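# Four arms sort items into containers by sticker color

## Task

Put every item into the container whose color matches the color of the sticker on that item.

## Robot and tools

Setup: four identical i2rt Big YAM arms, named arm1, arm2, arm3 and arm4. Each has six revolute joints, a two-finger gripper and a wrist camera (armN_cam_wrist). Four fixed room cameras also watch the scene: cam_room_a1, cam_room_a2, cam_room_b1 and cam_room_b2.

Scene frame: one shared frame for all arms, in metres, with its origin on the floor and +z up. Each arm's foot faces along its own +x. Calibrated feet (x, y, z; quat wxyz): arm1 (-0.644, +1.377, +0.914; +0.682, +0.007, +0.004, +0.731). arm2 (-0.655, -0.555, +0.928; +0.747, +0.002, +0.000, -0.665). arm3 (+0.651, -1.332, +0.868; +0.663, -0.004, -0.006, -0.748). arm4 (+0.648, +0.477, +0.879; +0.687, +0.001, +0.003, +0.727). Reach is about 1.0 m from the joint1 axis.

The hand point sits between the finger pads, roughly 1 cm short of the tips. Along the hand's +z the fingers point, and they open and close along its y. The printed hand position can be wrong, more so at long reach. hand_target is where the hand would be at the joint targets the drive currently holds.

move: all arguments are optional. arm1..arm4 each take an object with "joints", "target", "speed", or a combination. "cameras" is a list of camera names: omitted, null or ["all"] returns every camera; [] returns none. An arm left out gets no new command but may keep pushing toward its old target.
- joints: absolute targets keyed by name. joint1_rad -2.879..2.879 (spins the arm about its foot; + is counter-clockwise seen from above; 0 points along the foot's +x). joint2_rad 0..3.141 (shoulder; 0 has the upper arm pointing back, + raises it and then swings it forward). joint3_rad 0..3.019 (elbow; 0 is folded, + opens). joint4_rad -1.692..1.57 (hand pitch; + tilts the fingers up). joint5_rad -1.57..1.57 (sideways swing; + toward the arm's right). joint6_rad -2.094..2.094 (roll; + is clockwise seen from behind the hand). gripper_m 0..0.093, the fingertip gap in metres.
- Done tolerances: ±0.045, 0.14, 0.09, 0.055, 0.03, 0.035 rad for joints 1 to 6, and ±0.003 m for the gripper.
- Joints move at different speeds, so the hand path between two postures can bulge outward.
- target: an absolute hand pose [x, y, z, qw, qx, qy, qz] in the scene frame, in metres, using the same form the "hand" line prints. The hand follows a straight line from its hand_target toward that pose.
- When target is given, joints may hold only gripper_m; anything else gets the call refused.
- speed: the top speed along the path, 0.002..0.5 m/s, default 0.25. Rotation is capped at twice that number in rad/s. speed without target is refused.
- Timing: paths last 0.5 to 10 s and stop at 10 s even if short of the goal. No action lasts over 15 s. All hand paths in one call finish together, paced by the slowest.
- Accuracy: at each step the commanded pose is clipped to within 100 mm and 20° of the measured one. Expect errors of a centimetre or more, lag, and overshoot of speed near full stretch.
- Unknown keys make a call invalid; out-of-range values get it refused. After a refusal, or a stop that blocks a call, later move, wait and finished_scene calls in the same reply are skipped.

wait: seconds 0 to 10, plus an optional cameras list. It commands nothing and returns the full state and images.

zoom_image: camera (one name) and region [x0, y0, x1, y1] in pixels of that camera's latest image, measured from its top-left corner, at most 504 by 504. The camera must have appeared in the latest images.

read_manual: section "licences" returns the URDF licence texts and moves nothing.

finished_scene: scene is the current scene's number. It closes the scene irreversibly, so first confirm every item is in its matching container and resting there.

Result lines:
- "move" line: for each arm sent a motion, "done" or its worst status.
- off_target: the joint stopped short and may still be pushing.
- time_out: each joint keeps a nearby target and keeps pushing; on_its_own lists the joints still heading there. Send a joint its reported position to relieve it.
- not_followed, "joint command not followed" and "pose unreachable": a self- or arm-collision check withheld the command. A gripper command in the same action still runs.
- on_its_own: motion the arm made without being commanded; "held at" gives the joint's current target.
- "as last shown": lists arms not in the action; their other lines repeat earlier values.
- Joint velocities: rad/s, with the gripper in m/s. "within noise" means the arm is essentially still.
- Joint torques: N·m, including gravity, with offsets and noise. Joints 3 and 4 wrap at ±28.

Gripper: the reading is up to about 0.003 m wider than the true gap in free air. Closed on nothing it reads 0.000 to 0.003. Gripping a rigid part at full force, it reads up to about 0.005 m under the part's width, or on some grippers slightly over. Command about 0.005 m below the width at first contact for a firm grip; soft, small or round items need less depth. To release, command well above the reading. Force is about 50 to 64 N per pad.

Avoid:
- Knocking items off the work area or onto the floor; this ends the scene.
- Dropping items, or releasing them while they are still moving.
- Hard presses between two arms, including one gripper closing on another arm's fingers. The clearance check does not protect fingers, gripper housings or wrist cameras from each other.
- Long pushing, held loads or stretched postures. These heat the motors: MOTOR HOT appears at 85 °C, and at 100 °C the arm goes limp and drops for 30 to 60 s (OVER-TEMPERATURE FAULT, keys read limit_stop_at_motor_heat; resend targets afterwards).

Arms keep pushing on contact and do not wait for each other. Loose objects may get small random nudges. The scene keeps running while you compose a reply, holding the last command.

Each tool is called after "Call:" by a JSON object that holds its "fn" and its "kwargs".

## Session

Call:
{"fn": "move", "kwargs": {}}

Scene clock: 0.00 s.
Joint torques (N m): no reading
Motor temperatures (°C): arm1=[22 24 25 23 21 21 21] | arm2=[24 24 24 22 22 20 23] | arm3=[24 24 23 24 24 23 23] | arm4=[23 21 22 22 25 21 24]
Heat: arm1: hottest joint3_rad 25 °C; arm2: hottest joint1_rad 24 °C; arm3: hottest joint1_rad 24 °C; arm4: hottest joint5_rad 25 °C.
Joint velocities: within noise
arm1.joint_positions: joint1_rad=-0.126 joint2_rad=+0.534 joint3_rad=+1.403 joint4_rad=-1.611 joint5_rad=-0.026 joint6_rad=-0.127 gripper_m=+0.09396
arm1.joint_status: not commanded
arm1.hand: x=-0.6307 y=+1.5344 z=+1.4214 quat_wxyz=(-0.298, +0.671, -0.622, -0.272) (m; scene frame)
arm1.hand_target: x=-0.6306 y=+1.5327 z=+1.4326 quat_wxyz=(-0.308, +0.666, -0.618, -0.280) (m; scene frame)
arm1.hand_status: not commanded
arm2.joint_positions: joint1_rad=-0.045 joint2_rad=+0.390 joint3_rad=+1.428 joint4_rad=-1.186 joint5_rad=+0.166 joint6_rad=-0.774 gripper_m=+0.09396
arm2.joint_status: not commanded
arm2.hand: x=-0.6756 y=-0.6916 z=+1.5578 quat_wxyz=(-0.217, -0.319, -0.688, +0.615) (m; scene frame)
arm2.hand_target: x=-0.6760 y=-0.6854 z=+1.5652 quat_wxyz=(-0.221, -0.317, -0.681, +0.622) (m; scene frame)
arm2.hand_status: not commanded
arm3.joint_positions: joint1_rad=+0.075 joint2_rad=+0.276 joint3_rad=+1.523 joint4_rad=-1.599 joint5_rad=-0.185 joint6_rad=-0.597 gripper_m=+0.09396
arm3.joint_status: not commanded
arm3.hand: x=+0.6803 y=-1.3506 z=+1.4452 quat_wxyz=(-0.326, -0.350, -0.735, +0.481) (m; scene frame)
arm3.hand_target: x=+0.6804 y=-1.3484 z=+1.4507 quat_wxyz=(-0.328, -0.347, -0.731, +0.487) (m; scene frame)
arm3.hand_status: not commanded
arm4.joint_positions: joint1_rad=+0.109 joint2_rad=+0.555 joint3_rad=+1.556 joint4_rad=-1.251 joint5_rad=+0.178 joint6_rad=-0.775 gripper_m=+0.09396
arm4.joint_status: not commanded
arm4.hand: x=+0.6522 y=+0.6599 z=+1.5276 quat_wxyz=(-0.572, +0.731, -0.297, -0.221) (m; scene frame)
arm4.hand_target: x=+0.6531 y=+0.6547 z=+1.5360 quat_wxyz=(-0.580, +0.725, -0.296, -0.226) (m; scene frame)
arm4.hand_status: not commanded
pictures: arm1_cam_wrist, arm2_cam_wrist, arm3_cam_wrist, arm4_cam_wrist, cam_room_a1, cam_room_a2, cam_room_b1, cam_room_b2
Images, in order (width x height): arm1_cam_wrist 672x504, arm2_cam_wrist 672x504, arm3_cam_wrist 672x504, arm4_cam_wrist 672x504, cam_room_a1 672x504, cam_room_a2 672x504, cam_room_b1 672x504, cam_room_b2 672x504.

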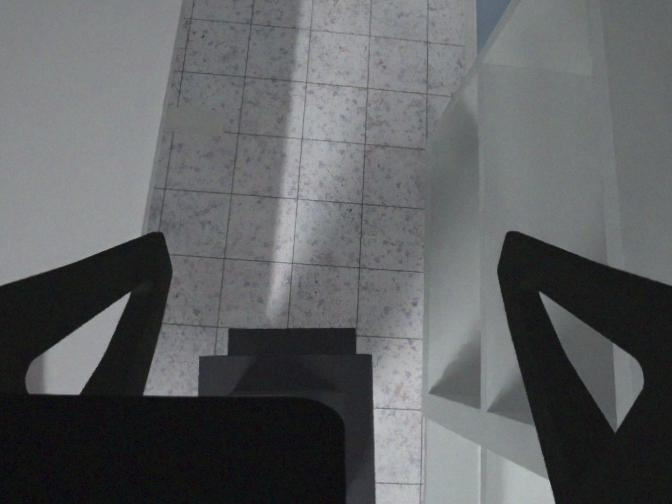

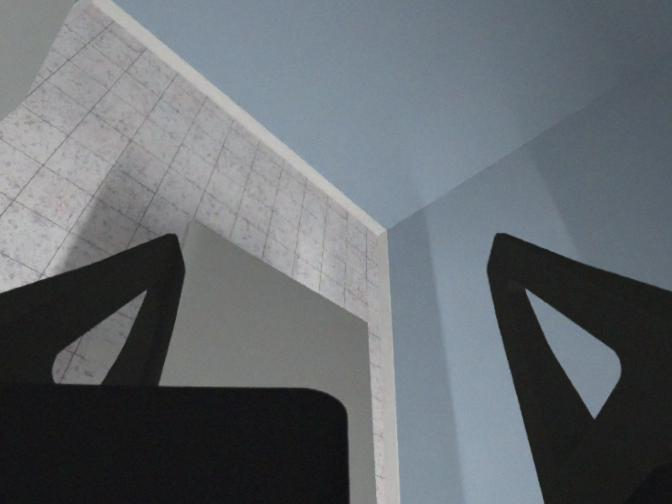

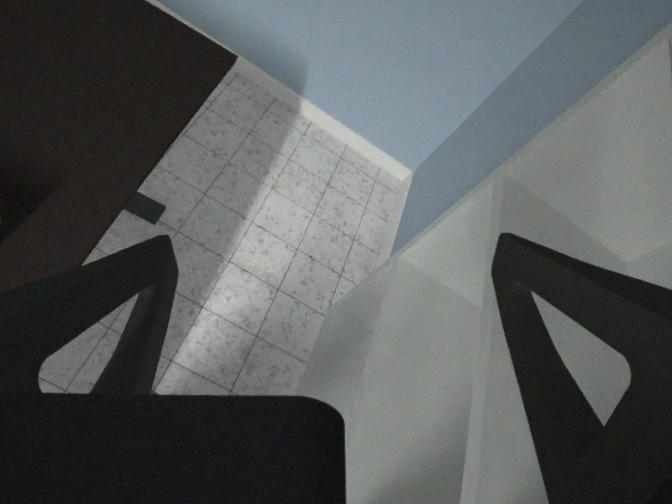

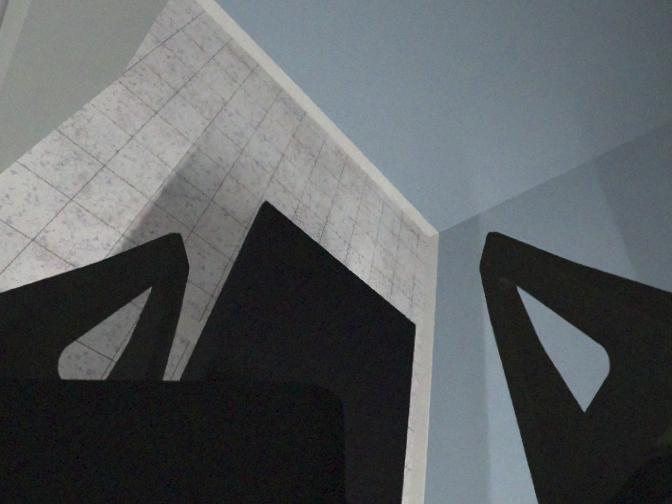

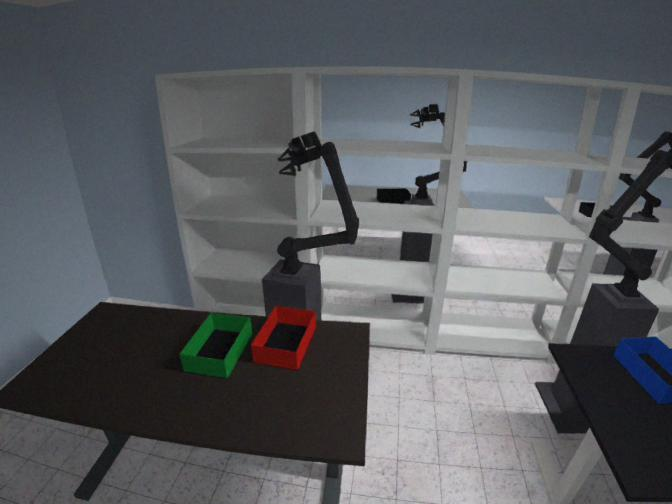

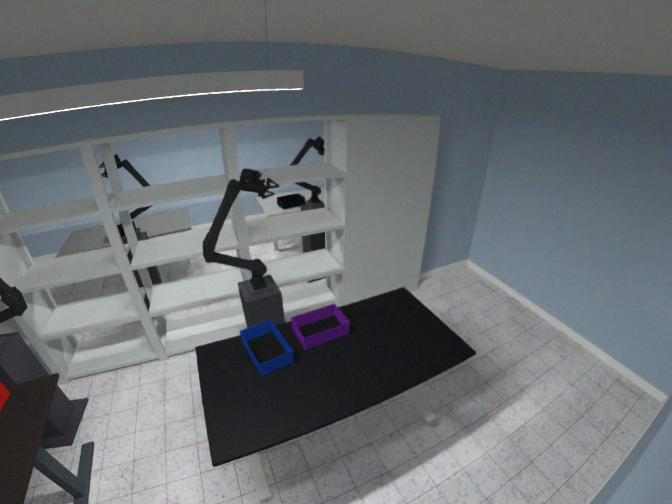

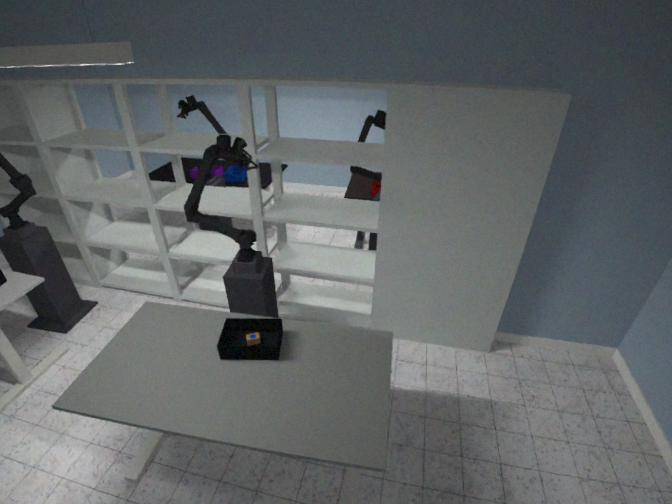

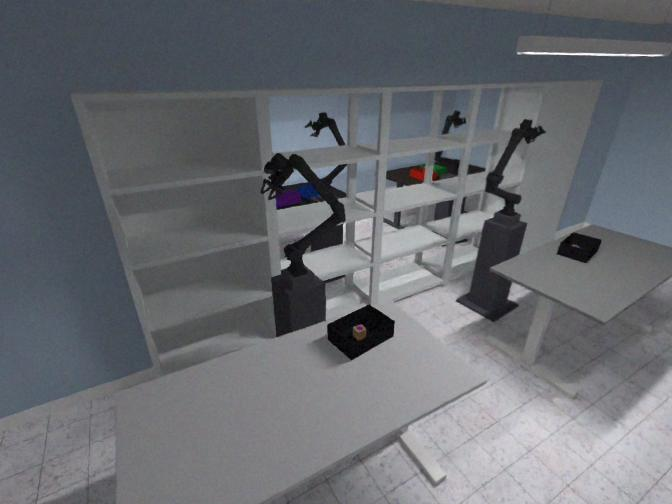

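Call:
{"fn": "zoom_image", "kwargs": {"camera": "cam_room_b1", "region": [130, 60, 450, 380]}}

Call:
{"fn": "zoom_image", "kwargs": {"camera": "cam_room_b2", "region": [250, 80, 600, 400]}}

Call:
{"fn": "zoom_image", "kwargs": {"camera": "cam_room_a1", "region": [150, 60, 500, 380]}}

Call:
{"fn": "zoom_image", "kwargs": {"camera": "cam_room_a2", "region": [0, 100, 450, 450]}}

Scaled by 1.575.

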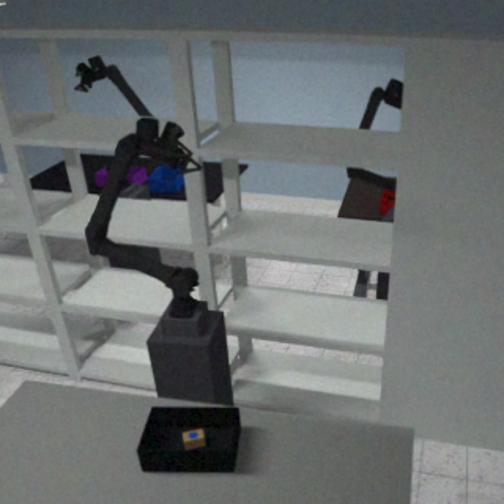

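Scaled by 1.440.

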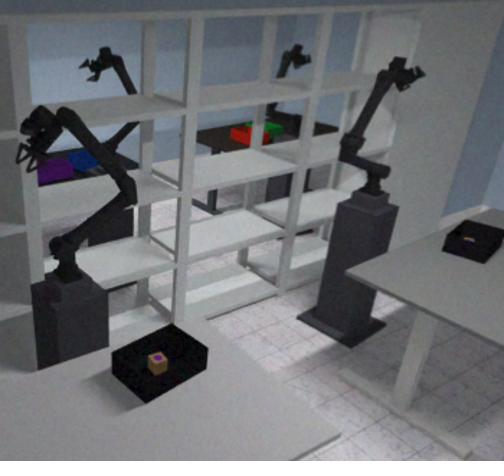

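Scaled by 1.440.

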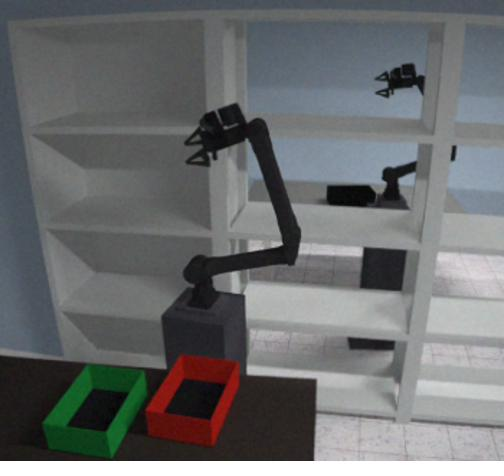

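Scaled by 1.120.

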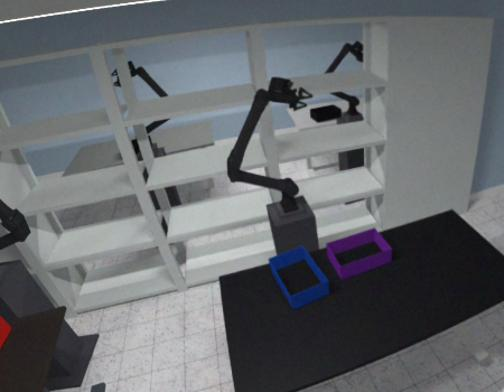

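Call:
{"fn": "move", "kwargs": {"arm1": {"joints": {"joint1_rad": -1.6, "joint4_rad": -0.8, "joint5_rad": 0, "joint6_rad": 0}}, "arm2": {"joints": {"joint1_rad": 1.5, "joint4_rad": -0.9, "joint5_rad": 0, "joint6_rad": 0}}, "arm3": {"joints": {"joint1_rad": -1.5, "joint4_rad": -1.15, "joint5_rad": 0, "joint6_rad": 0}}, "arm4": {"joints": {"joint1_rad": 1.5, "joint4_rad": -0.9, "joint5_rad": 0, "joint6_rad": 0}}}}

Scene clock: 64.87 s.
Joint torques (N m): arm1=[-2.14 4.66 10.71 2.63 0.02 0.12] | arm2=[1.03 5.3 8.72 3.32 -0.07 0.21] | arm3=[0.67 9.7 5.5 2.43 0.03 0.02] | arm4=[1.14 4.78 7.21 2.04 0.07 0.16]
Motor temperatures (°C): arm1=[22 24 29 24 21 21 21] | arm2=[24 25 27 23 22 20 23] | arm3=[24 25 24 24 24 23 23] | arm4=[23 22 27 22 25 21 24]
Heat: arm1: hottest joint3_rad 29 °C; arm2: hottest joint3_rad 27 °C; arm3: hottest joint2_rad 25 °C; arm4: hottest joint3_rad 27 °C.
move: arm1 done; arm2 done; arm3 done; arm4 done
Joint velocities: within noise
arm1.joint_positions: joint1_rad=-1.593 joint2_rad=+0.534 joint3_rad=+1.403 joint4_rad=-0.823 joint5_rad=+0.000 joint6_rad=-0.007 gripper_m=+0.09398
arm1.joint_status: all done
arm1.hand: x=-0.4102 y=+1.3855 z=+1.5949 quat_wxyz=(-0.717, +0.018, -0.696, -0.015) (m; scene frame)
arm1.hand_target: x=-0.4169 y=+1.3836 z=+1.6123 quat_wxyz=(-0.733, +0.012, -0.680, -0.016) (m; scene frame)
arm1.hand_status: not commanded
arm2.joint_positions: joint1_rad=+1.495 joint2_rad=+0.390 joint3_rad=+1.428 joint4_rad=-0.920 joint5_rad=+0.001 joint6_rad=-0.014 gripper_m=+0.09399
arm2.joint_status: all done
arm2.hand: x=-0.5205 y=-0.5526 z=+1.6236 quat_wxyz=(-0.748, +0.017, -0.663, -0.011) (m; scene frame)
arm2.hand_target: x=-0.5288 y=-0.5521 z=+1.6352 quat_wxyz=(-0.761, +0.014, -0.649, -0.019) (m; scene frame)
arm2.hand_status: not commanded
arm3.joint_positions: joint1_rad=-1.491 joint2_rad=+0.276 joint3_rad=+1.523 joint4_rad=-1.168 joint5_rad=-0.001 joint6_rad=-0.008 gripper_m=+0.09399
arm3.joint_status: all done
arm3.hand: x=+0.6075 y=-1.3202 z=+1.5478 quat_wxyz=(+0.013, -0.679, +0.016, +0.734) (m; scene frame)
arm3.hand_target: x=+0.6117 y=-1.3198 z=+1.5565 quat_wxyz=(+0.014, -0.669, +0.022, +0.743) (m; scene frame)
arm3.hand_status: not commanded
arm4.joint_positions: joint1_rad=+1.495 joint2_rad=+0.555 joint3_rad=+1.556 joint4_rad=-0.919 joint5_rad=+0.001 joint6_rad=-0.014 gripper_m=+0.09398
arm4.joint_status: all done
arm4.hand: x=+0.4642 y=+0.4840 z=+1.6094 quat_wxyz=(-0.011, +0.676, -0.003, -0.737) (m; scene frame)
arm4.hand_target: x=+0.4717 y=+0.4828 z=+1.6217 quat_wxyz=(-0.004, +0.662, -0.006, -0.749) (m; scene frame)
arm4.hand_status: not commanded
pictures: arm1_cam_wrist, arm2_cam_wrist, arm3_cam_wrist, arm4_cam_wrist, cam_room_a1, cam_room_a2, cam_room_b1, cam_room_b2
Images, in order (width x height): arm1_cam_wrist 672x504, arm2_cam_wrist 672x504, arm3_cam_wrist 672x504, arm4_cam_wrist 672x504, cam_room_a1 672x504, cam_room_a2 672x504, cam_room_b1 672x504, cam_room_b2 672x504.

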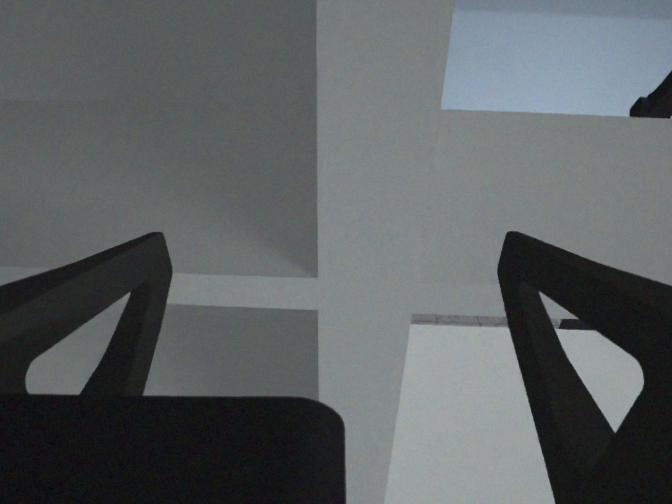

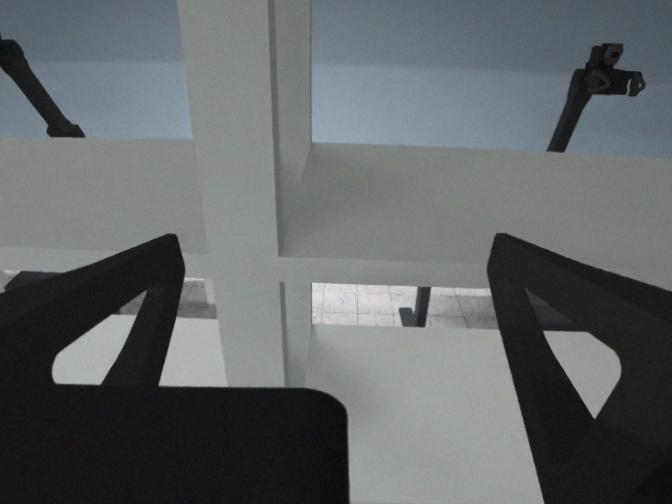

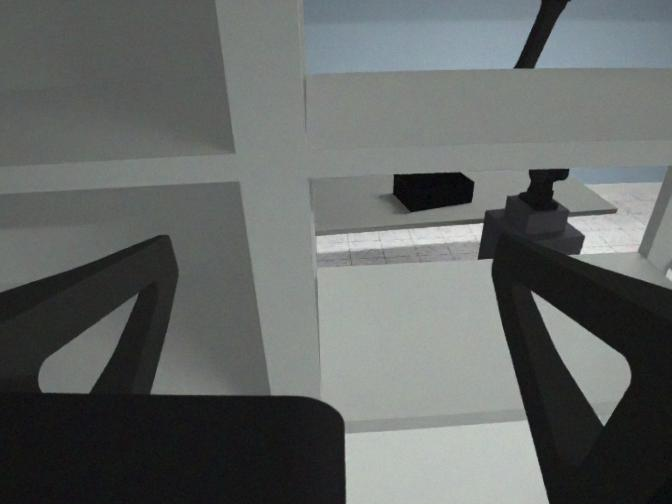

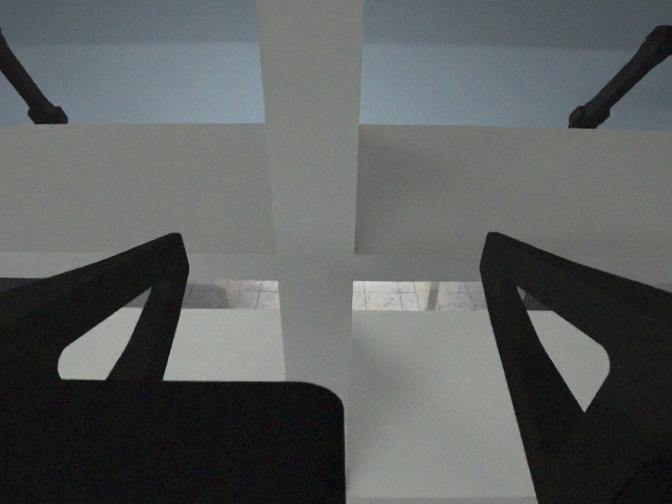

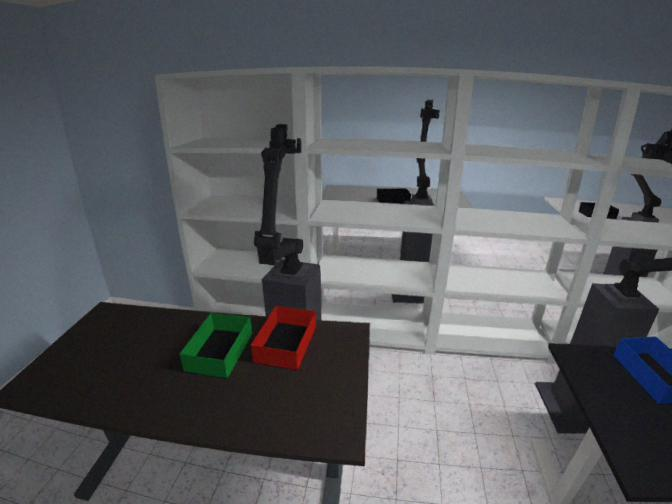

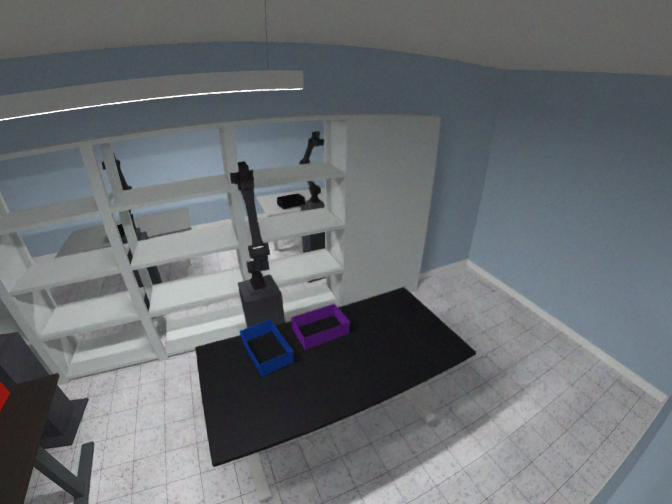

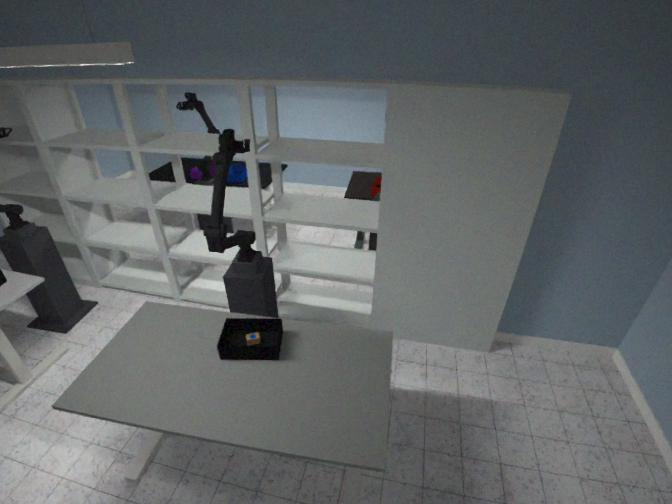

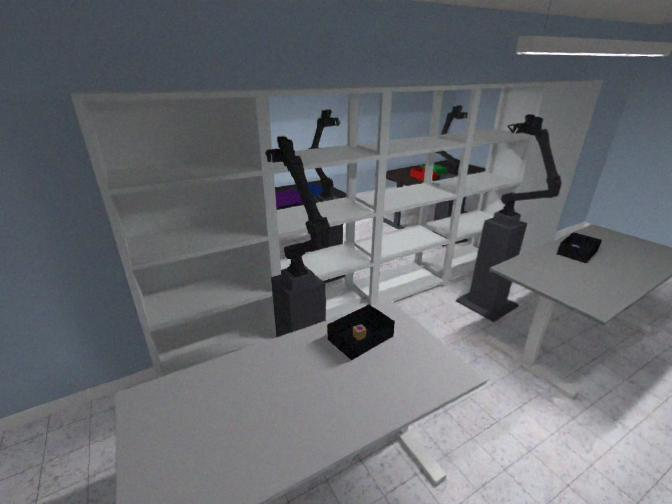

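Call:
{"fn": "zoom_image", "kwargs": {"camera": "arm2_cam_wrist", "region": [130, 100, 550, 420]}}

Call:
{"fn": "move", "kwargs": {"arm2": {"target": [-0.53, -0.55, 1.735, -0.761, 0.014, -0.649, -0.019], "speed": 0.1}, "cameras": ["arm2_cam_wrist"]}}

Call:
{"fn": "move", "kwargs": {"arm2": {"target": [-0.53, -0.45, 1.635, -0.761, 0.014, -0.649, -0.019], "speed": 0.1}, "cameras": ["arm2_cam_wrist"]}}

Call:
{"fn": "move", "kwargs": {"arm2": {"target": [-0.43, -0.55, 1.635, -0.761, 0.014, -0.649, -0.019], "speed": 0.1}, "cameras": ["arm2_cam_wrist"]}}

Scaled by 1.200.

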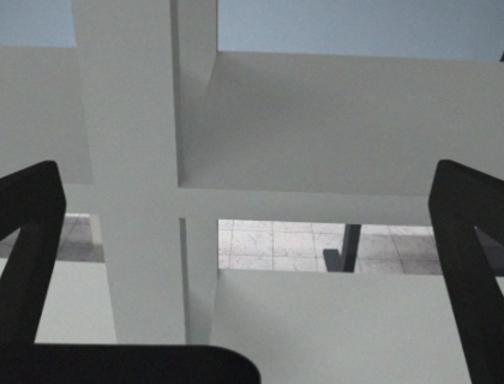

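Scene clock: 100.33 s.
Joint torques (N m): arm1=[-2.61 5.07 10.55 2.66 -0.01 0.09] | arm2=[-0.03 5.71 8.58 1.88 -0.15 0.22] | arm3=[0.62 9.82 5.45 2.4 0.03 0.02] | arm4=[1.38 4.19 7.12 2.06 0.05 0.2]
Motor temperatures (°C): arm1=[22 24 30 24 21 21 21] | arm2=[24 25 28 23 22 20 23] | arm3=[24 25 25 24 24 23 23] | arm4=[23 22 28 22 24 21 24]
Heat: arm1: hottest joint3_rad 30 °C; arm2: hottest joint3_rad 28 °C; arm3: hottest joint2_rad 25 °C; arm4: hottest joint3_rad 28 °C.
move: arm2 done
Joint velocities: within noise
arm1, arm3, arm4: as last shown
arm2.joint_positions: joint1_rad=+1.458 joint2_rad=+0.619 joint3_rad=+1.825 joint4_rad=-1.056 joint5_rad=-0.050 joint6_rad=-0.006 gripper_m=+0.09399
arm2.joint_status: not commanded
arm2.hand: x=-0.5241 y=-0.5492 z=+1.7272 quat_wxyz=(-0.758, +0.021, -0.651, -0.017) (m; scene frame)
arm2.hand_target: x=-0.5302 y=-0.5500 z=+1.7348 quat_wxyz=(-0.761, +0.014, -0.648, -0.019) (m; scene frame)
arm2.hand_status: done (0.010 m and 0.9 deg from the pose sent, 0.112 m and 2.4 deg at the start)
pictures: arm2_cam_wrist
Images, in order (width x height): arm2_cam_wrist 672x504.

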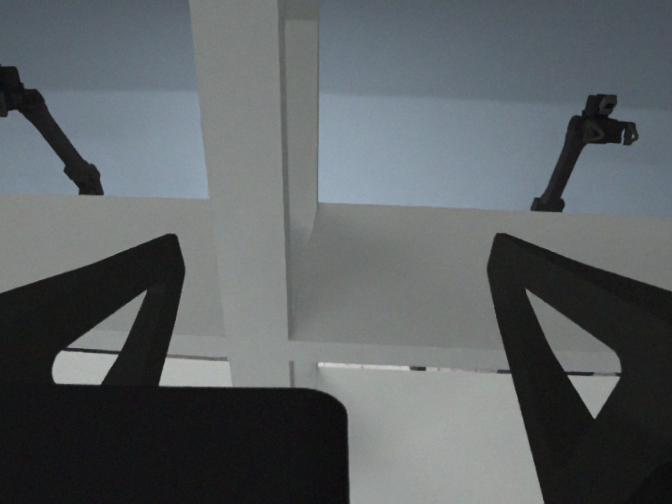

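Scene clock: 102.60 s.
Joint torques (N m): arm1=[-2.78 4.95 10.65 2.59 0.01 0.11] | arm2=[0.03 6.83 4.74 2.54 0.14 0.21] | arm3=[0.56 9.88 5.45 2.43 0.03 0.03] | arm4=[1.03 4.37 7.27 2.17 0.04 0.17]
Motor temperatures (°C): arm1=[22 24 30 24 21 21 21] | arm2=[24 25 28 23 22 20 23] | arm3=[24 25 25 24 24 23 23] | arm4=[23 22 28 22 24 21 24]
Heat: arm1: hottest joint3_rad 30 °C; arm2: hottest joint3_rad 28 °C; arm3: hottest joint2_rad 25 °C; arm4: hottest joint3_rad 28 °C.
move: arm2 done
Joint velocities: within noise
arm1, arm3, arm4: as last shown
arm2.joint_positions: joint1_rad=+0.298 joint2_rad=+0.289 joint3_rad=+1.455 joint4_rad=-0.770 joint5_rad=-1.177 joint6_rad=+0.376 gripper_m=+0.09399
arm2.joint_status: not commanded
arm2.hand: x=-0.5285 y=-0.4552 z=+1.6373 quat_wxyz=(-0.758, +0.012, -0.652, -0.022) (m; scene frame)
arm2.hand_target: x=-0.5301 y=-0.4500 z=+1.6350 quat_wxyz=(-0.760, +0.014, -0.649, -0.019) (m; scene frame)
arm2.hand_status: done (0.006 m and 0.6 deg from the pose sent, 0.136 m and 0.9 deg at the start)
pictures: arm2_cam_wrist
Images, in order (width x height): arm2_cam_wrist 672x504.

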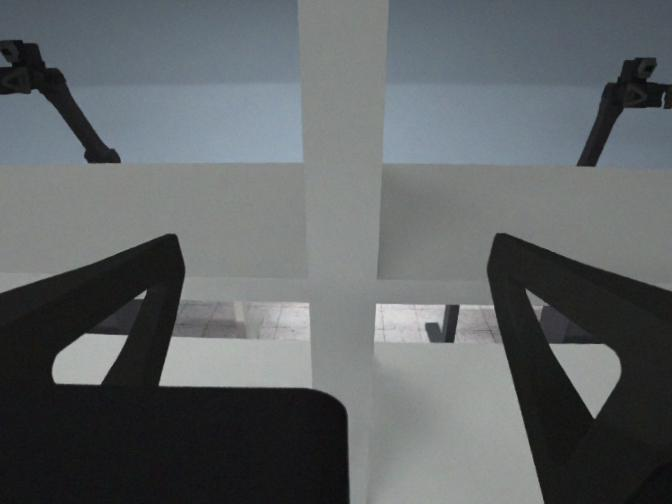

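Scene clock: 106.53 s.
Joint torques (N m): arm1=[-1.9 5.13 10.52 2.59 0.03 0.11] | arm2=[1.38 1.73 13.59 1.92 0.14 -0.09] | arm3=[0.62 9.82 5.46 2.41 0.03 0.02] | arm4=[0.91 4.13 7.04 2.13 0.07 0.18]
Motor temperatures (°C): arm1=[22 24 30 24 21 21 21] | arm2=[24 25 28 23 22 20 23] | arm3=[24 25 25 24 24 23 23] | arm4=[23 22 28 22 24 21 24]
Heat: arm1: hottest joint3_rad 30 °C; arm2: hottest joint3_rad 28 °C; arm3: hottest joint2_rad 25 °C; arm4: hottest joint3_rad 28 °C.
move: arm2 off_target
Joint velocities: within noise
arm1, arm3, arm4: as last shown
arm2.joint_positions: joint1_rad=+1.439 joint2_rad=+0.533 joint3_rad=+1.330 joint4_rad=-0.674 joint5_rad=-0.055 joint6_rad=+0.023 gripper_m=+0.09400
arm2.joint_status: not commanded
arm2.hand: x=-0.4151 y=-0.5519 z=+1.6131 quat_wxyz=(-0.749, +0.007, -0.662, -0.023) (m; scene frame)
arm2.hand_target: x=-0.4306 y=-0.5503 z=+1.6341 quat_wxyz=(-0.761, +0.014, -0.648, -0.019) (m; scene frame)
arm2.hand_status: off_target (0.027 m and 2.2 deg from the pose sent, 0.137 m and 0.7 deg at the start)
pictures: arm2_cam_wrist
Images, in order (width x height): arm2_cam_wrist 672x504.

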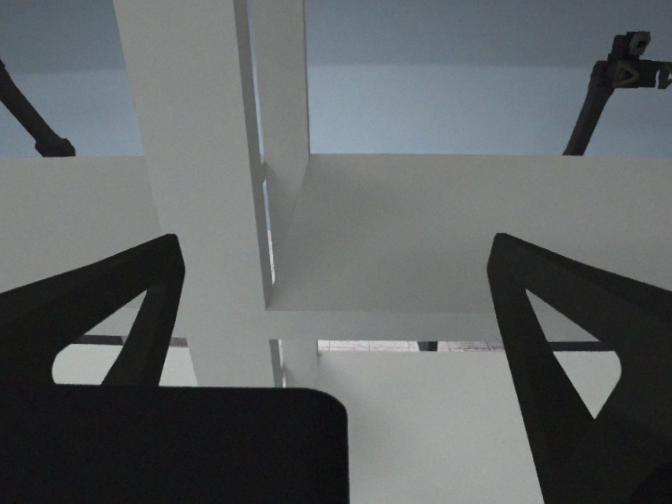

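Call:
{"fn": "move", "kwargs": {"arm1": {"joints": {"joint1_rad": 1.53}}, "arm2": {"joints": {"joint1_rad": -1.53, "joint2_rad": 0.53, "joint3_rad": 1.4, "joint4_rad": -0.9, "joint5_rad": 0, "joint6_rad": 0}}, "arm3": {"joints": {"joint1_rad": 1.53}}, "arm4": {"joints": {"joint1_rad": -1.53}}, "cameras": []}}

Call:
{"fn": "move", "kwargs": {"arm1": {"joints": {"joint2_rad": 1.2, "joint3_rad": 1.6, "joint4_rad": -1.1}}, "arm2": {"joints": {"joint2_rad": 1.2, "joint3_rad": 1.6, "joint4_rad": -1.1}}, "arm3": {"joints": {"joint2_rad": 1.2, "joint3_rad": 1.6, "joint4_rad": -1.1}}, "arm4": {"joints": {"joint2_rad": 1.2, "joint3_rad": 1.6, "joint4_rad": -1.1}}}}

Scene clock: 192.43 s.
Joint torques (N m): arm1=[-0.97 5.6 10.35 2.56 0.09 0.11] | arm2=[0.38 1.61 13.08 2 -0.04 -0.07] | arm3=[1.96 10.87 5.33 2.43 0.02 0.02] | arm4=[0.56 4.48 7.28 2.09 0.12 0.19]
Motor temperatures (°C): arm1=[22 24 31 24 21 21 21] | arm2=[24 24 34 22 22 20 23] | arm3=[24 25 25 24 24 23 23] | arm4=[23 22 29 22 24 21 24]
Heat: arm1: hottest joint3_rad 31 °C; arm2: hottest joint3_rad 34 °C; arm3: hottest joint2_rad 25 °C; arm4: hottest joint3_rad 29 °C.
move: arm1 done; arm2 done; arm3 done; arm4 done
Joint velocities: within noise
arm1.joint_positions: joint1_rad=+1.523 joint2_rad=+0.534 joint3_rad=+1.403 joint4_rad=-0.823 joint5_rad=-0.001 joint6_rad=-0.007 gripper_m=+0.09402
arm1.joint_status: all done
arm1.hand: x=-0.8561 y=+1.3711 z=+1.6018 quat_wxyz=(+0.004, +0.685, +0.011, -0.728) (m; scene frame)
arm1.hand_target: x=-0.8487 y=+1.3699 z=+1.6190 quat_wxyz=(+0.009, +0.668, +0.010, -0.744) (m; scene frame)
arm1.hand_status: not commanded
arm2.joint_positions: joint1_rad=-1.525 joint2_rad=+0.533 joint3_rad=+1.357 joint4_rad=-0.886 joint5_rad=+0.001 joint6_rad=+0.013 gripper_m=+0.09404
arm2.joint_status: all done
arm2.hand: x=-0.8885 y=-0.5950 z=+1.5740 quat_wxyz=(-0.059, -0.727, -0.055, +0.682) (m; scene frame)
arm2.hand_target: x=-0.8752 y=-0.5917 z=+1.5928 quat_wxyz=(-0.054, -0.716, -0.058, +0.694) (m; scene frame)
arm2.hand_status: not commanded
arm3.joint_positions: joint1_rad=+1.521 joint2_rad=+0.267 joint3_rad=+1.523 joint4_rad=-1.168 joint5_rad=+0.000 joint6_rad=-0.007 gripper_m=+0.09402
arm3.joint_status: all done
arm3.hand: x=+0.6874 y=-1.3291 z=+1.5482 quat_wxyz=(-0.735, -0.050, -0.672, +0.070) (m; scene frame)
arm3.hand_target: x=+0.6881 y=-1.3288 z=+1.5567 quat_wxyz=(-0.742, -0.049, -0.665, +0.065) (m; scene frame)
arm3.hand_status: not commanded
arm4.joint_positions: joint1_rad=-1.525 joint2_rad=+0.555 joint3_rad=+1.556 joint4_rad=-0.919 joint5_rad=+0.000 joint6_rad=-0.013 gripper_m=+0.09403
arm4.joint_status: all done
arm4.hand: x=+0.8376 y=+0.4985 z=+1.6076 quat_wxyz=(-0.733, +0.040, -0.678, -0.032) (m; scene frame)
arm4.hand_target: x=+0.8303 y=+0.4969 z=+1.6199 quat_wxyz=(-0.745, +0.033, -0.665, -0.035) (m; scene frame)
arm4.hand_status: not commanded
pictures: none
No camera images: "cameras" was empty.

Scene clock: 194.17 s.
Joint torques (N m): arm1=[-1.38 -5.19 14.12 1.36 0.09 0.09] | arm2=[0.32 -10.46 12.75 1.88 -0.04 -0.07] | arm3=[1.85 -9.76 10.86 1.65 0.02 0.01] | arm4=[0.26 -9.64 10.82 0.98 0.06 0.18]
Motor temperatures (°C): arm1=[22 24 31 24 21 21 21] | arm2=[24 24 34 22 22 20 23] | arm3=[24 25 25 24 24 23 23] | arm4=[23 22 29 22 24 21 24]
Heat: arm1: hottest joint3_rad 31 °C; arm2: hottest joint3_rad 34 °C; arm3: hottest joint2_rad 25 °C; arm4: hottest joint3_rad 29 °C.
move: arm1 done; arm2 done; arm3 done; arm4 done
Joint velocities: within noise
arm1.joint_positions: joint1_rad=+1.523 joint2_rad=+1.202 joint3_rad=+1.566 joint4_rad=-1.094 joint5_rad=-0.001 joint6_rad=-0.007 gripper_m=+0.09402
arm1.joint_status: all done
arm1.hand: x=-1.1248 y=+1.3662 z=+1.4021 quat_wxyz=(+0.002, +0.909, +0.013, -0.416) (m; scene frame)
arm1.hand_target: x=-1.1236 y=+1.3628 z=+1.4198 quat_wxyz=(+0.005, +0.903, +0.013, -0.429) (m; scene frame)
arm1.hand_status: not commanded
arm2.joint_positions: joint1_rad=-1.525 joint2_rad=+1.199 joint3_rad=+1.588 joint4_rad=-1.090 joint5_rad=+0.001 joint6_rad=+0.013 gripper_m=+0.09404
arm2.joint_status: all done
arm2.hand: x=-1.1386 y=-0.6357 z=+1.4208 quat_wxyz=(-0.035, -0.905, -0.068, +0.418) (m; scene frame)
arm2.hand_target: x=-1.1379 y=-0.6330 z=+1.4251 quat_wxyz=(-0.032, -0.904, -0.072, +0.419) (m; scene frame)
arm2.hand_status: not commanded
arm3.joint_positions: joint1_rad=+1.521 joint2_rad=+1.201 joint3_rad=+1.580 joint4_rad=-1.105 joint5_rad=+0.000 joint6_rad=-0.007 gripper_m=+0.09402
arm3.joint_status: all done
arm3.hand: x=+1.1305 y=-1.4080 z=+1.3550 quat_wxyz=(-0.409, -0.072, -0.909, +0.042) (m; scene frame)
arm3.hand_target: x=+1.1318 y=-1.4038 z=+1.3676 quat_wxyz=(-0.422, -0.070, -0.903, +0.040) (m; scene frame)
arm3.hand_status: not commanded
arm4.joint_positions: joint1_rad=-1.525 joint2_rad=+1.200 joint3_rad=+1.575 joint4_rad=-1.092 joint5_rad=+0.000 joint6_rad=-0.013 gripper_m=+0.09403
arm4.joint_status: all done
arm4.hand: x=+1.1364 y=+0.5285 z=+1.3635 quat_wxyz=(-0.412, +0.053, -0.909, -0.017) (m; scene frame)
arm4.hand_target: x=+1.1358 y=+0.5259 z=+1.3752 quat_wxyz=(-0.419, +0.045, -0.907, -0.019) (m; scene frame)
arm4.hand_status: not commanded
pictures: arm1_cam_wrist, arm2_cam_wrist, arm3_cam_wrist, arm4_cam_wrist, cam_room_a1, cam_room_a2, cam_room_b1, cam_room_b2
Images, in order (width x height): arm1_cam_wrist 672x504, arm2_cam_wrist 672x504, arm3_cam_wrist 672x504, arm4_cam_wrist 672x504, cam_room_a1 672x504, cam_room_a2 672x504, cam_room_b1 672x504, cam_room_b2 672x504.

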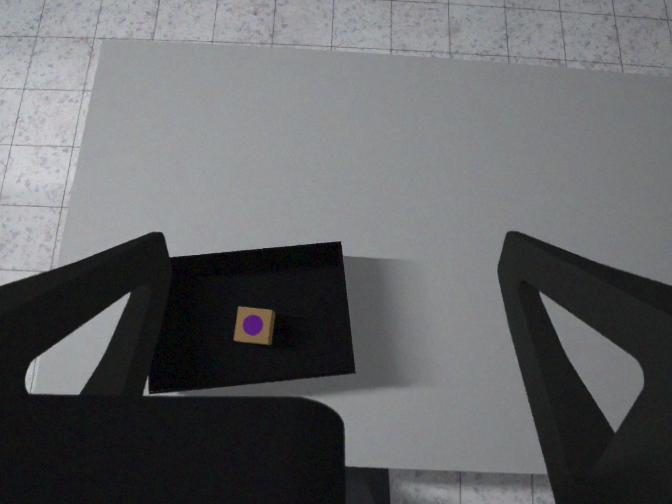

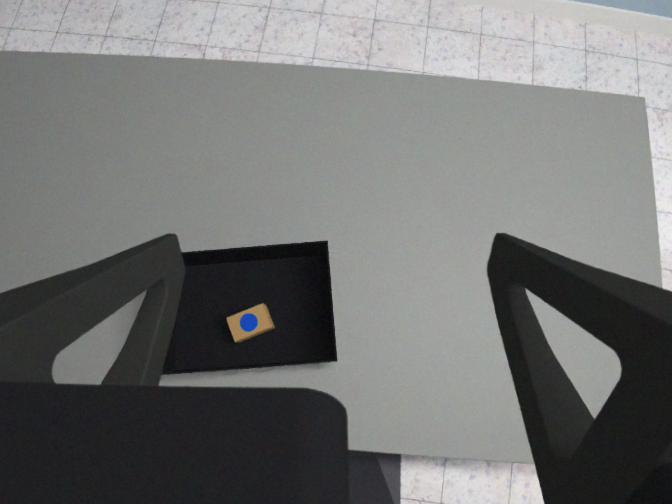

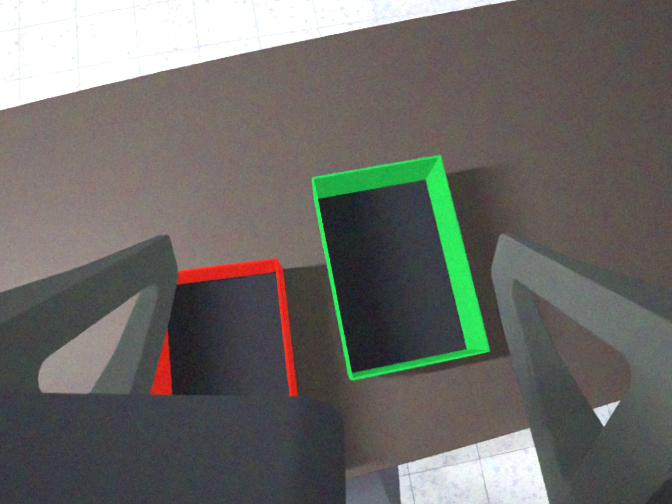

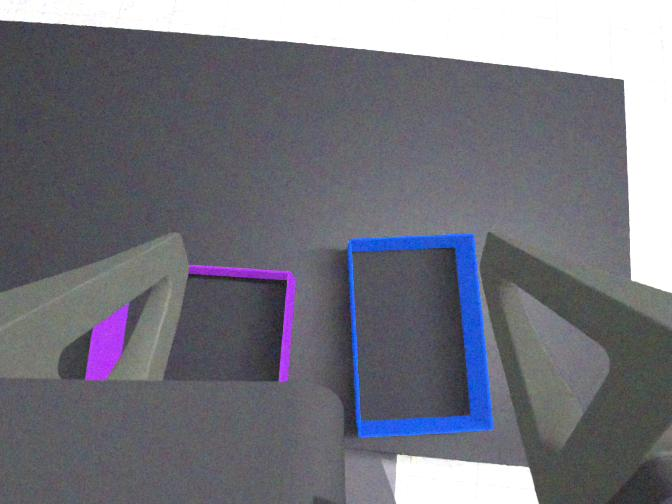

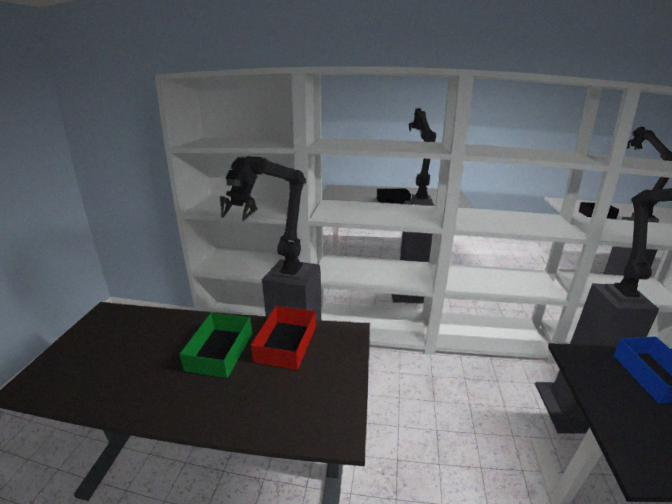

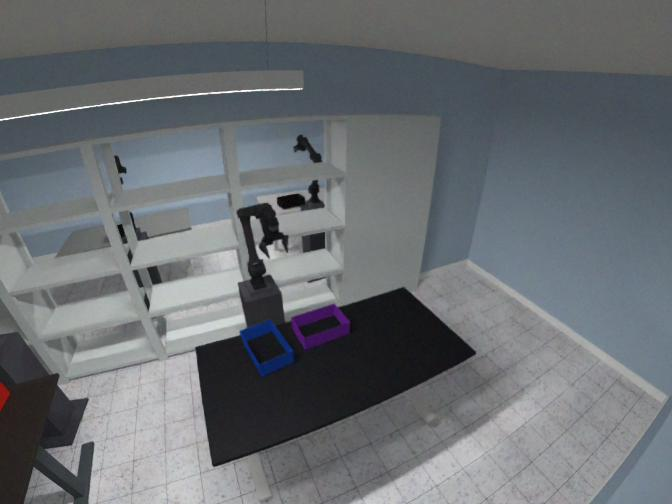

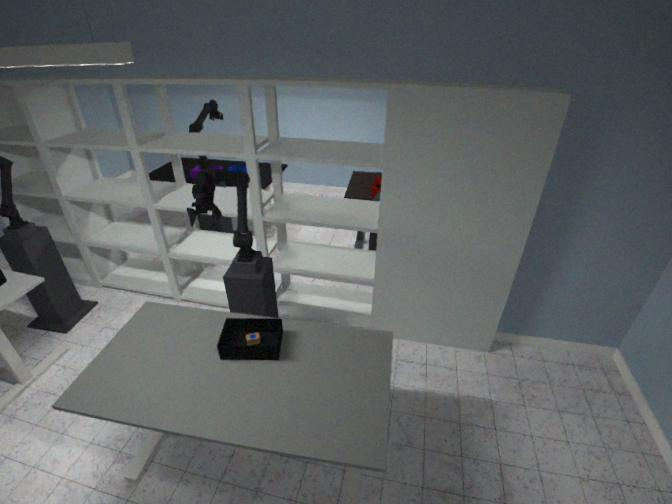

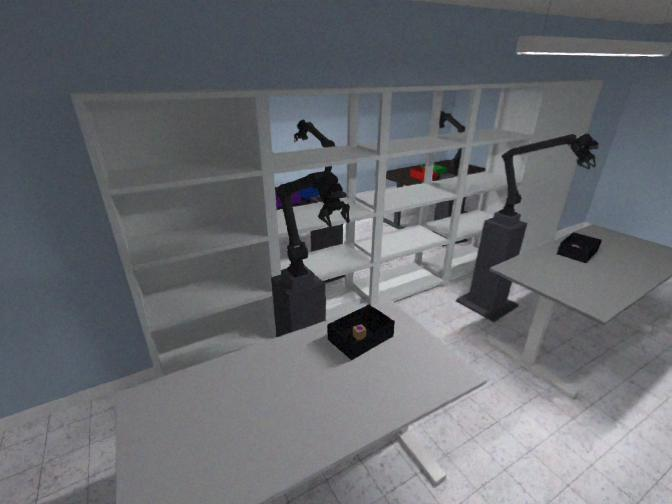

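Call:
{"fn": "zoom_image", "kwargs": {"camera": "arm1_cam_wrist", "region": [150, 220, 370, 400]}}

Call:
{"fn": "zoom_image", "kwargs": {"camera": "arm2_cam_wrist", "region": [150, 220, 370, 400]}}

Scaled by 2.291.

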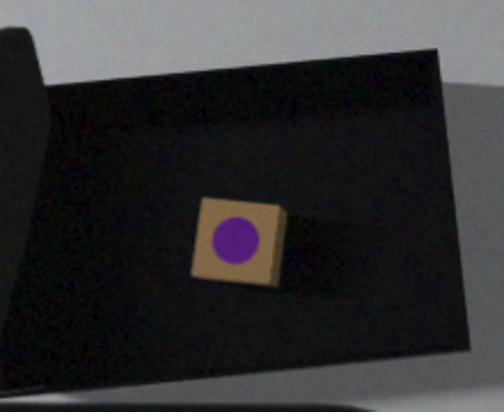

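Scaled by 2.291.

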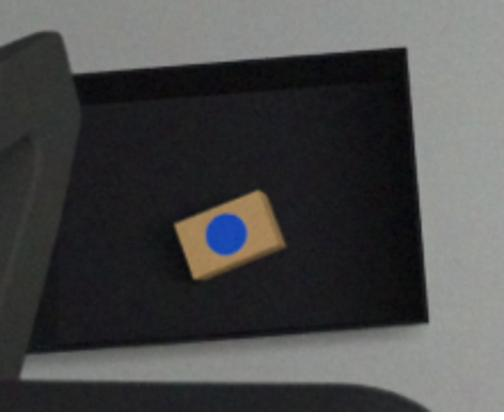

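Call:
{"fn": "move", "kwargs": {"arm1": {"target": [-1.15, 1.24, 1.02, 0.01354, -0.9646, 0.0505, 0.2584], "speed": 0.2}, "arm2": {"target": [-1.15, -0.775, 1.02, -0.067, -0.933, -0.25, 0.25], "speed": 0.2}, "cameras": ["arm1_cam_wrist", "arm2_cam_wrist"]}}

Scene clock: 230.83 s.
Joint torques (N m): arm1=[-1.03 -10.58 10.5 1.83 0.22 0.11] | arm2=[1.32 -14.27 9.76 2.5 -0.2 -0.09] | arm3=[1.67 -9.76 10.86 1.63 0.03 0.02] | arm4=[0.21 -10.23 10.73 0.98 0.07 0.21]
Motor temperatures (°C): arm1=[22 24 32 24 21 21 21] | arm2=[24 25 34 22 22 20 23] | arm3=[24 25 27 24 24 23 23] | arm4=[23 22 31 22 24 21 24]
Heat: arm1: hottest joint3_rad 32 °C; arm2: hottest joint3_rad 34 °C; arm3: hottest joint3_rad 27 °C; arm4: hottest joint3_rad 31 °C.
move: arm1 done; arm2 done
Joint velocities: within noise
arm1.joint_positions: joint1_rad=+1.826 joint2_rad=+1.565 joint3_rad=+1.021 joint4_rad=-0.587 joint5_rad=+0.204 joint6_rad=+0.379 gripper_m=+0.09402
arm1.joint_status: not commanded
arm1.hand: x=-1.1442 y=+1.2454 z=+1.0143 quat_wxyz=(-0.019, +0.968, -0.049, -0.246) (m; scene frame)
arm1.hand_target: x=-1.1498 y=+1.2399 z=+1.0201 quat_wxyz=(-0.013, +0.965, -0.050, -0.258) (m; scene frame)
arm1.hand_status: done (0.010 m and 1.6 deg from the pose sent, 0.403 m and 20.6 deg at the start)
arm2.joint_positions: joint1_rad=-1.296 joint2_rad=+1.567 joint3_rad=+1.034 joint4_rad=-0.508 joint5_rad=-0.062 joint6_rad=-0.094 gripper_m=+0.09404
arm2.joint_status: not commanded
arm2.hand: x=-1.1517 y=-0.7719 z=+1.0298 quat_wxyz=(-0.067, -0.935, -0.240, +0.253) (m; scene frame)
arm2.hand_target: x=-1.1498 y=-0.7750 z=+1.0202 quat_wxyz=(-0.067, -0.933, -0.250, +0.250) (m; scene frame)
arm2.hand_status: done (0.010 m and 1.2 deg from the pose sent, 0.425 m and 28.9 deg at the start)
arm3, arm4: as last shown
pictures: arm1_cam_wrist, arm2_cam_wrist
Images, in order (width x height): arm1_cam_wrist 672x504, arm2_cam_wrist 672x504.

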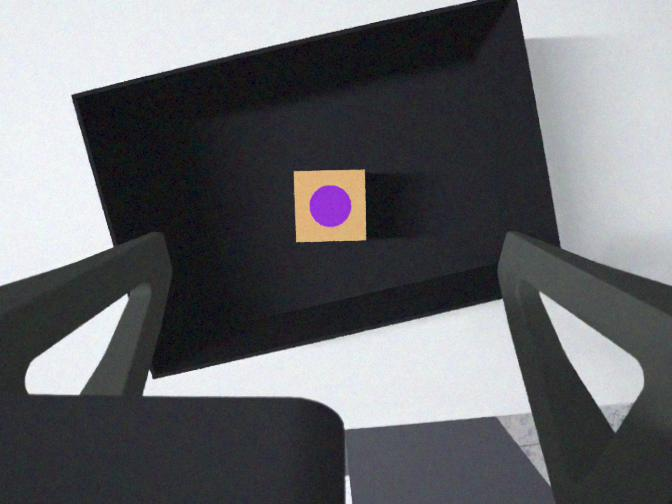

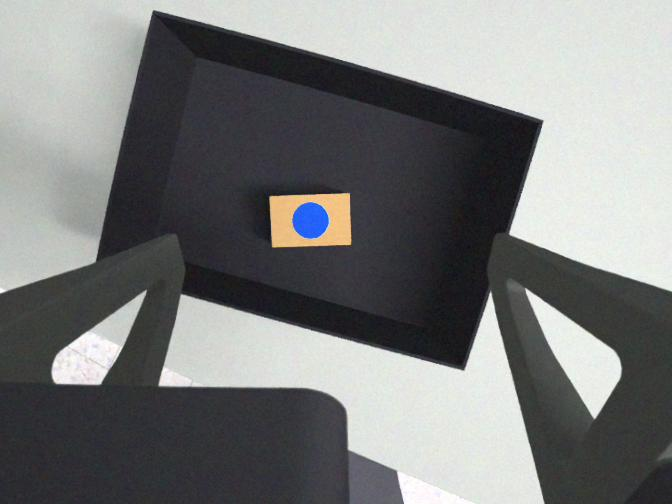

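Call:
{"fn": "move", "kwargs": {"arm1": {"target": [-1.152, 1.238, 0.87, 0.0113, -0.9749, 0.0511, 0.2161], "speed": 0.15}, "arm2": {"target": [-1.144, -0.793, 0.86, -0.0338, -0.9576, -0.2566, 0.1261], "speed": 0.15}, "cameras": ["arm1_cam_wrist", "arm2_cam_wrist"]}}

Scene clock: 271.33 s.
Joint torques (N m): arm1=[-1.55 -12.28 7.43 1.73 0.11 0.07] | arm2=[1.49 -16.67 11.18 1.69 0.1 0.2] | arm3=[1.67 -9.82 10.91 1.63 0.03 0.03] | arm4=[0.32 -9.82 10.89 0.84 0.08 0.16]
Motor temperatures (°C): arm1=[22 25 32 24 21 21 21] | arm2=[24 25 32 23 22 20 23] | arm3=[24 25 28 24 24 23 23] | arm4=[23 22 33 22 24 21 24]
Heat: arm1: hottest joint3_rad 32 °C; arm2: hottest joint3_rad 32 °C; arm3: hottest joint3_rad 28 °C; arm4: hottest joint3_rad 33 °C.
move: arm1 done; arm2 off_target
Joint velocities: within noise
arm1.joint_positions: joint1_rad=+1.826 joint2_rad=+1.862 joint3_rad=+0.962 joint4_rad=-0.301 joint5_rad=+0.171 joint6_rad=+0.388 gripper_m=+0.09402
arm1.joint_status: not commanded
arm1.hand: x=-1.1475 y=+1.2396 z=+0.8690 quat_wxyz=(-0.016, +0.977, -0.047, -0.208) (m; scene frame)
arm1.hand_target: x=-1.1520 y=+1.2379 z=+0.8700 quat_wxyz=(-0.011, +0.975, -0.051, -0.216) (m; scene frame)
arm1.hand_status: done (0.005 m and 1.2 deg from the pose sent, 0.145 m and 3.6 deg at the start)
arm2.joint_positions: joint1_rad=-1.249 joint2_rad=+1.930 joint3_rad=+1.064 joint4_rad=-0.473 joint5_rad=-0.026 joint6_rad=-0.088 gripper_m=+0.09404
arm2.joint_status: not commanded
arm2.hand: x=-1.1262 y=-0.7804 z=+0.8574 quat_wxyz=(-0.032, -0.959, -0.260, +0.110) (m; scene frame)
arm2.hand_target: x=-1.1432 y=-0.7928 z=+0.8606 quat_wxyz=(-0.034, -0.958, -0.257, +0.126) (m; scene frame)
arm2.hand_status: off_target (0.022 m and 1.9 deg from the pose sent, 0.171 m and 15.4 deg at the start)
arm3, arm4: as last shown
pictures: arm1_cam_wrist, arm2_cam_wrist
Images, in order (width x height): arm1_cam_wrist 672x504, arm2_cam_wrist 672x504.

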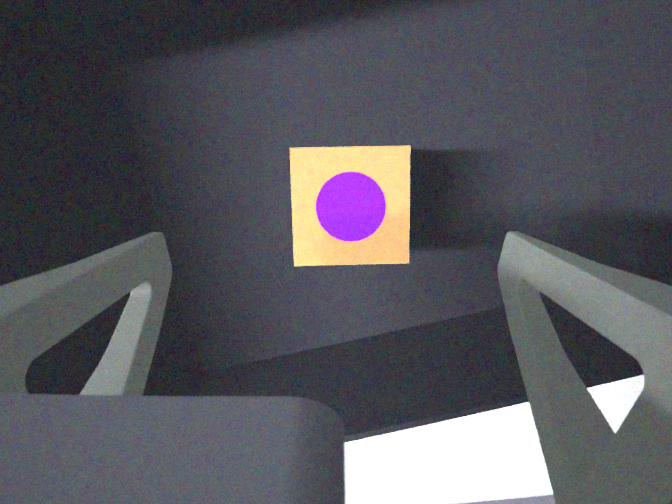

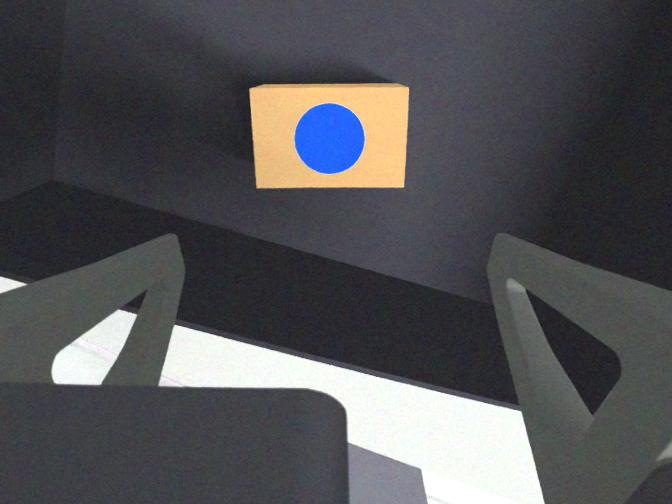

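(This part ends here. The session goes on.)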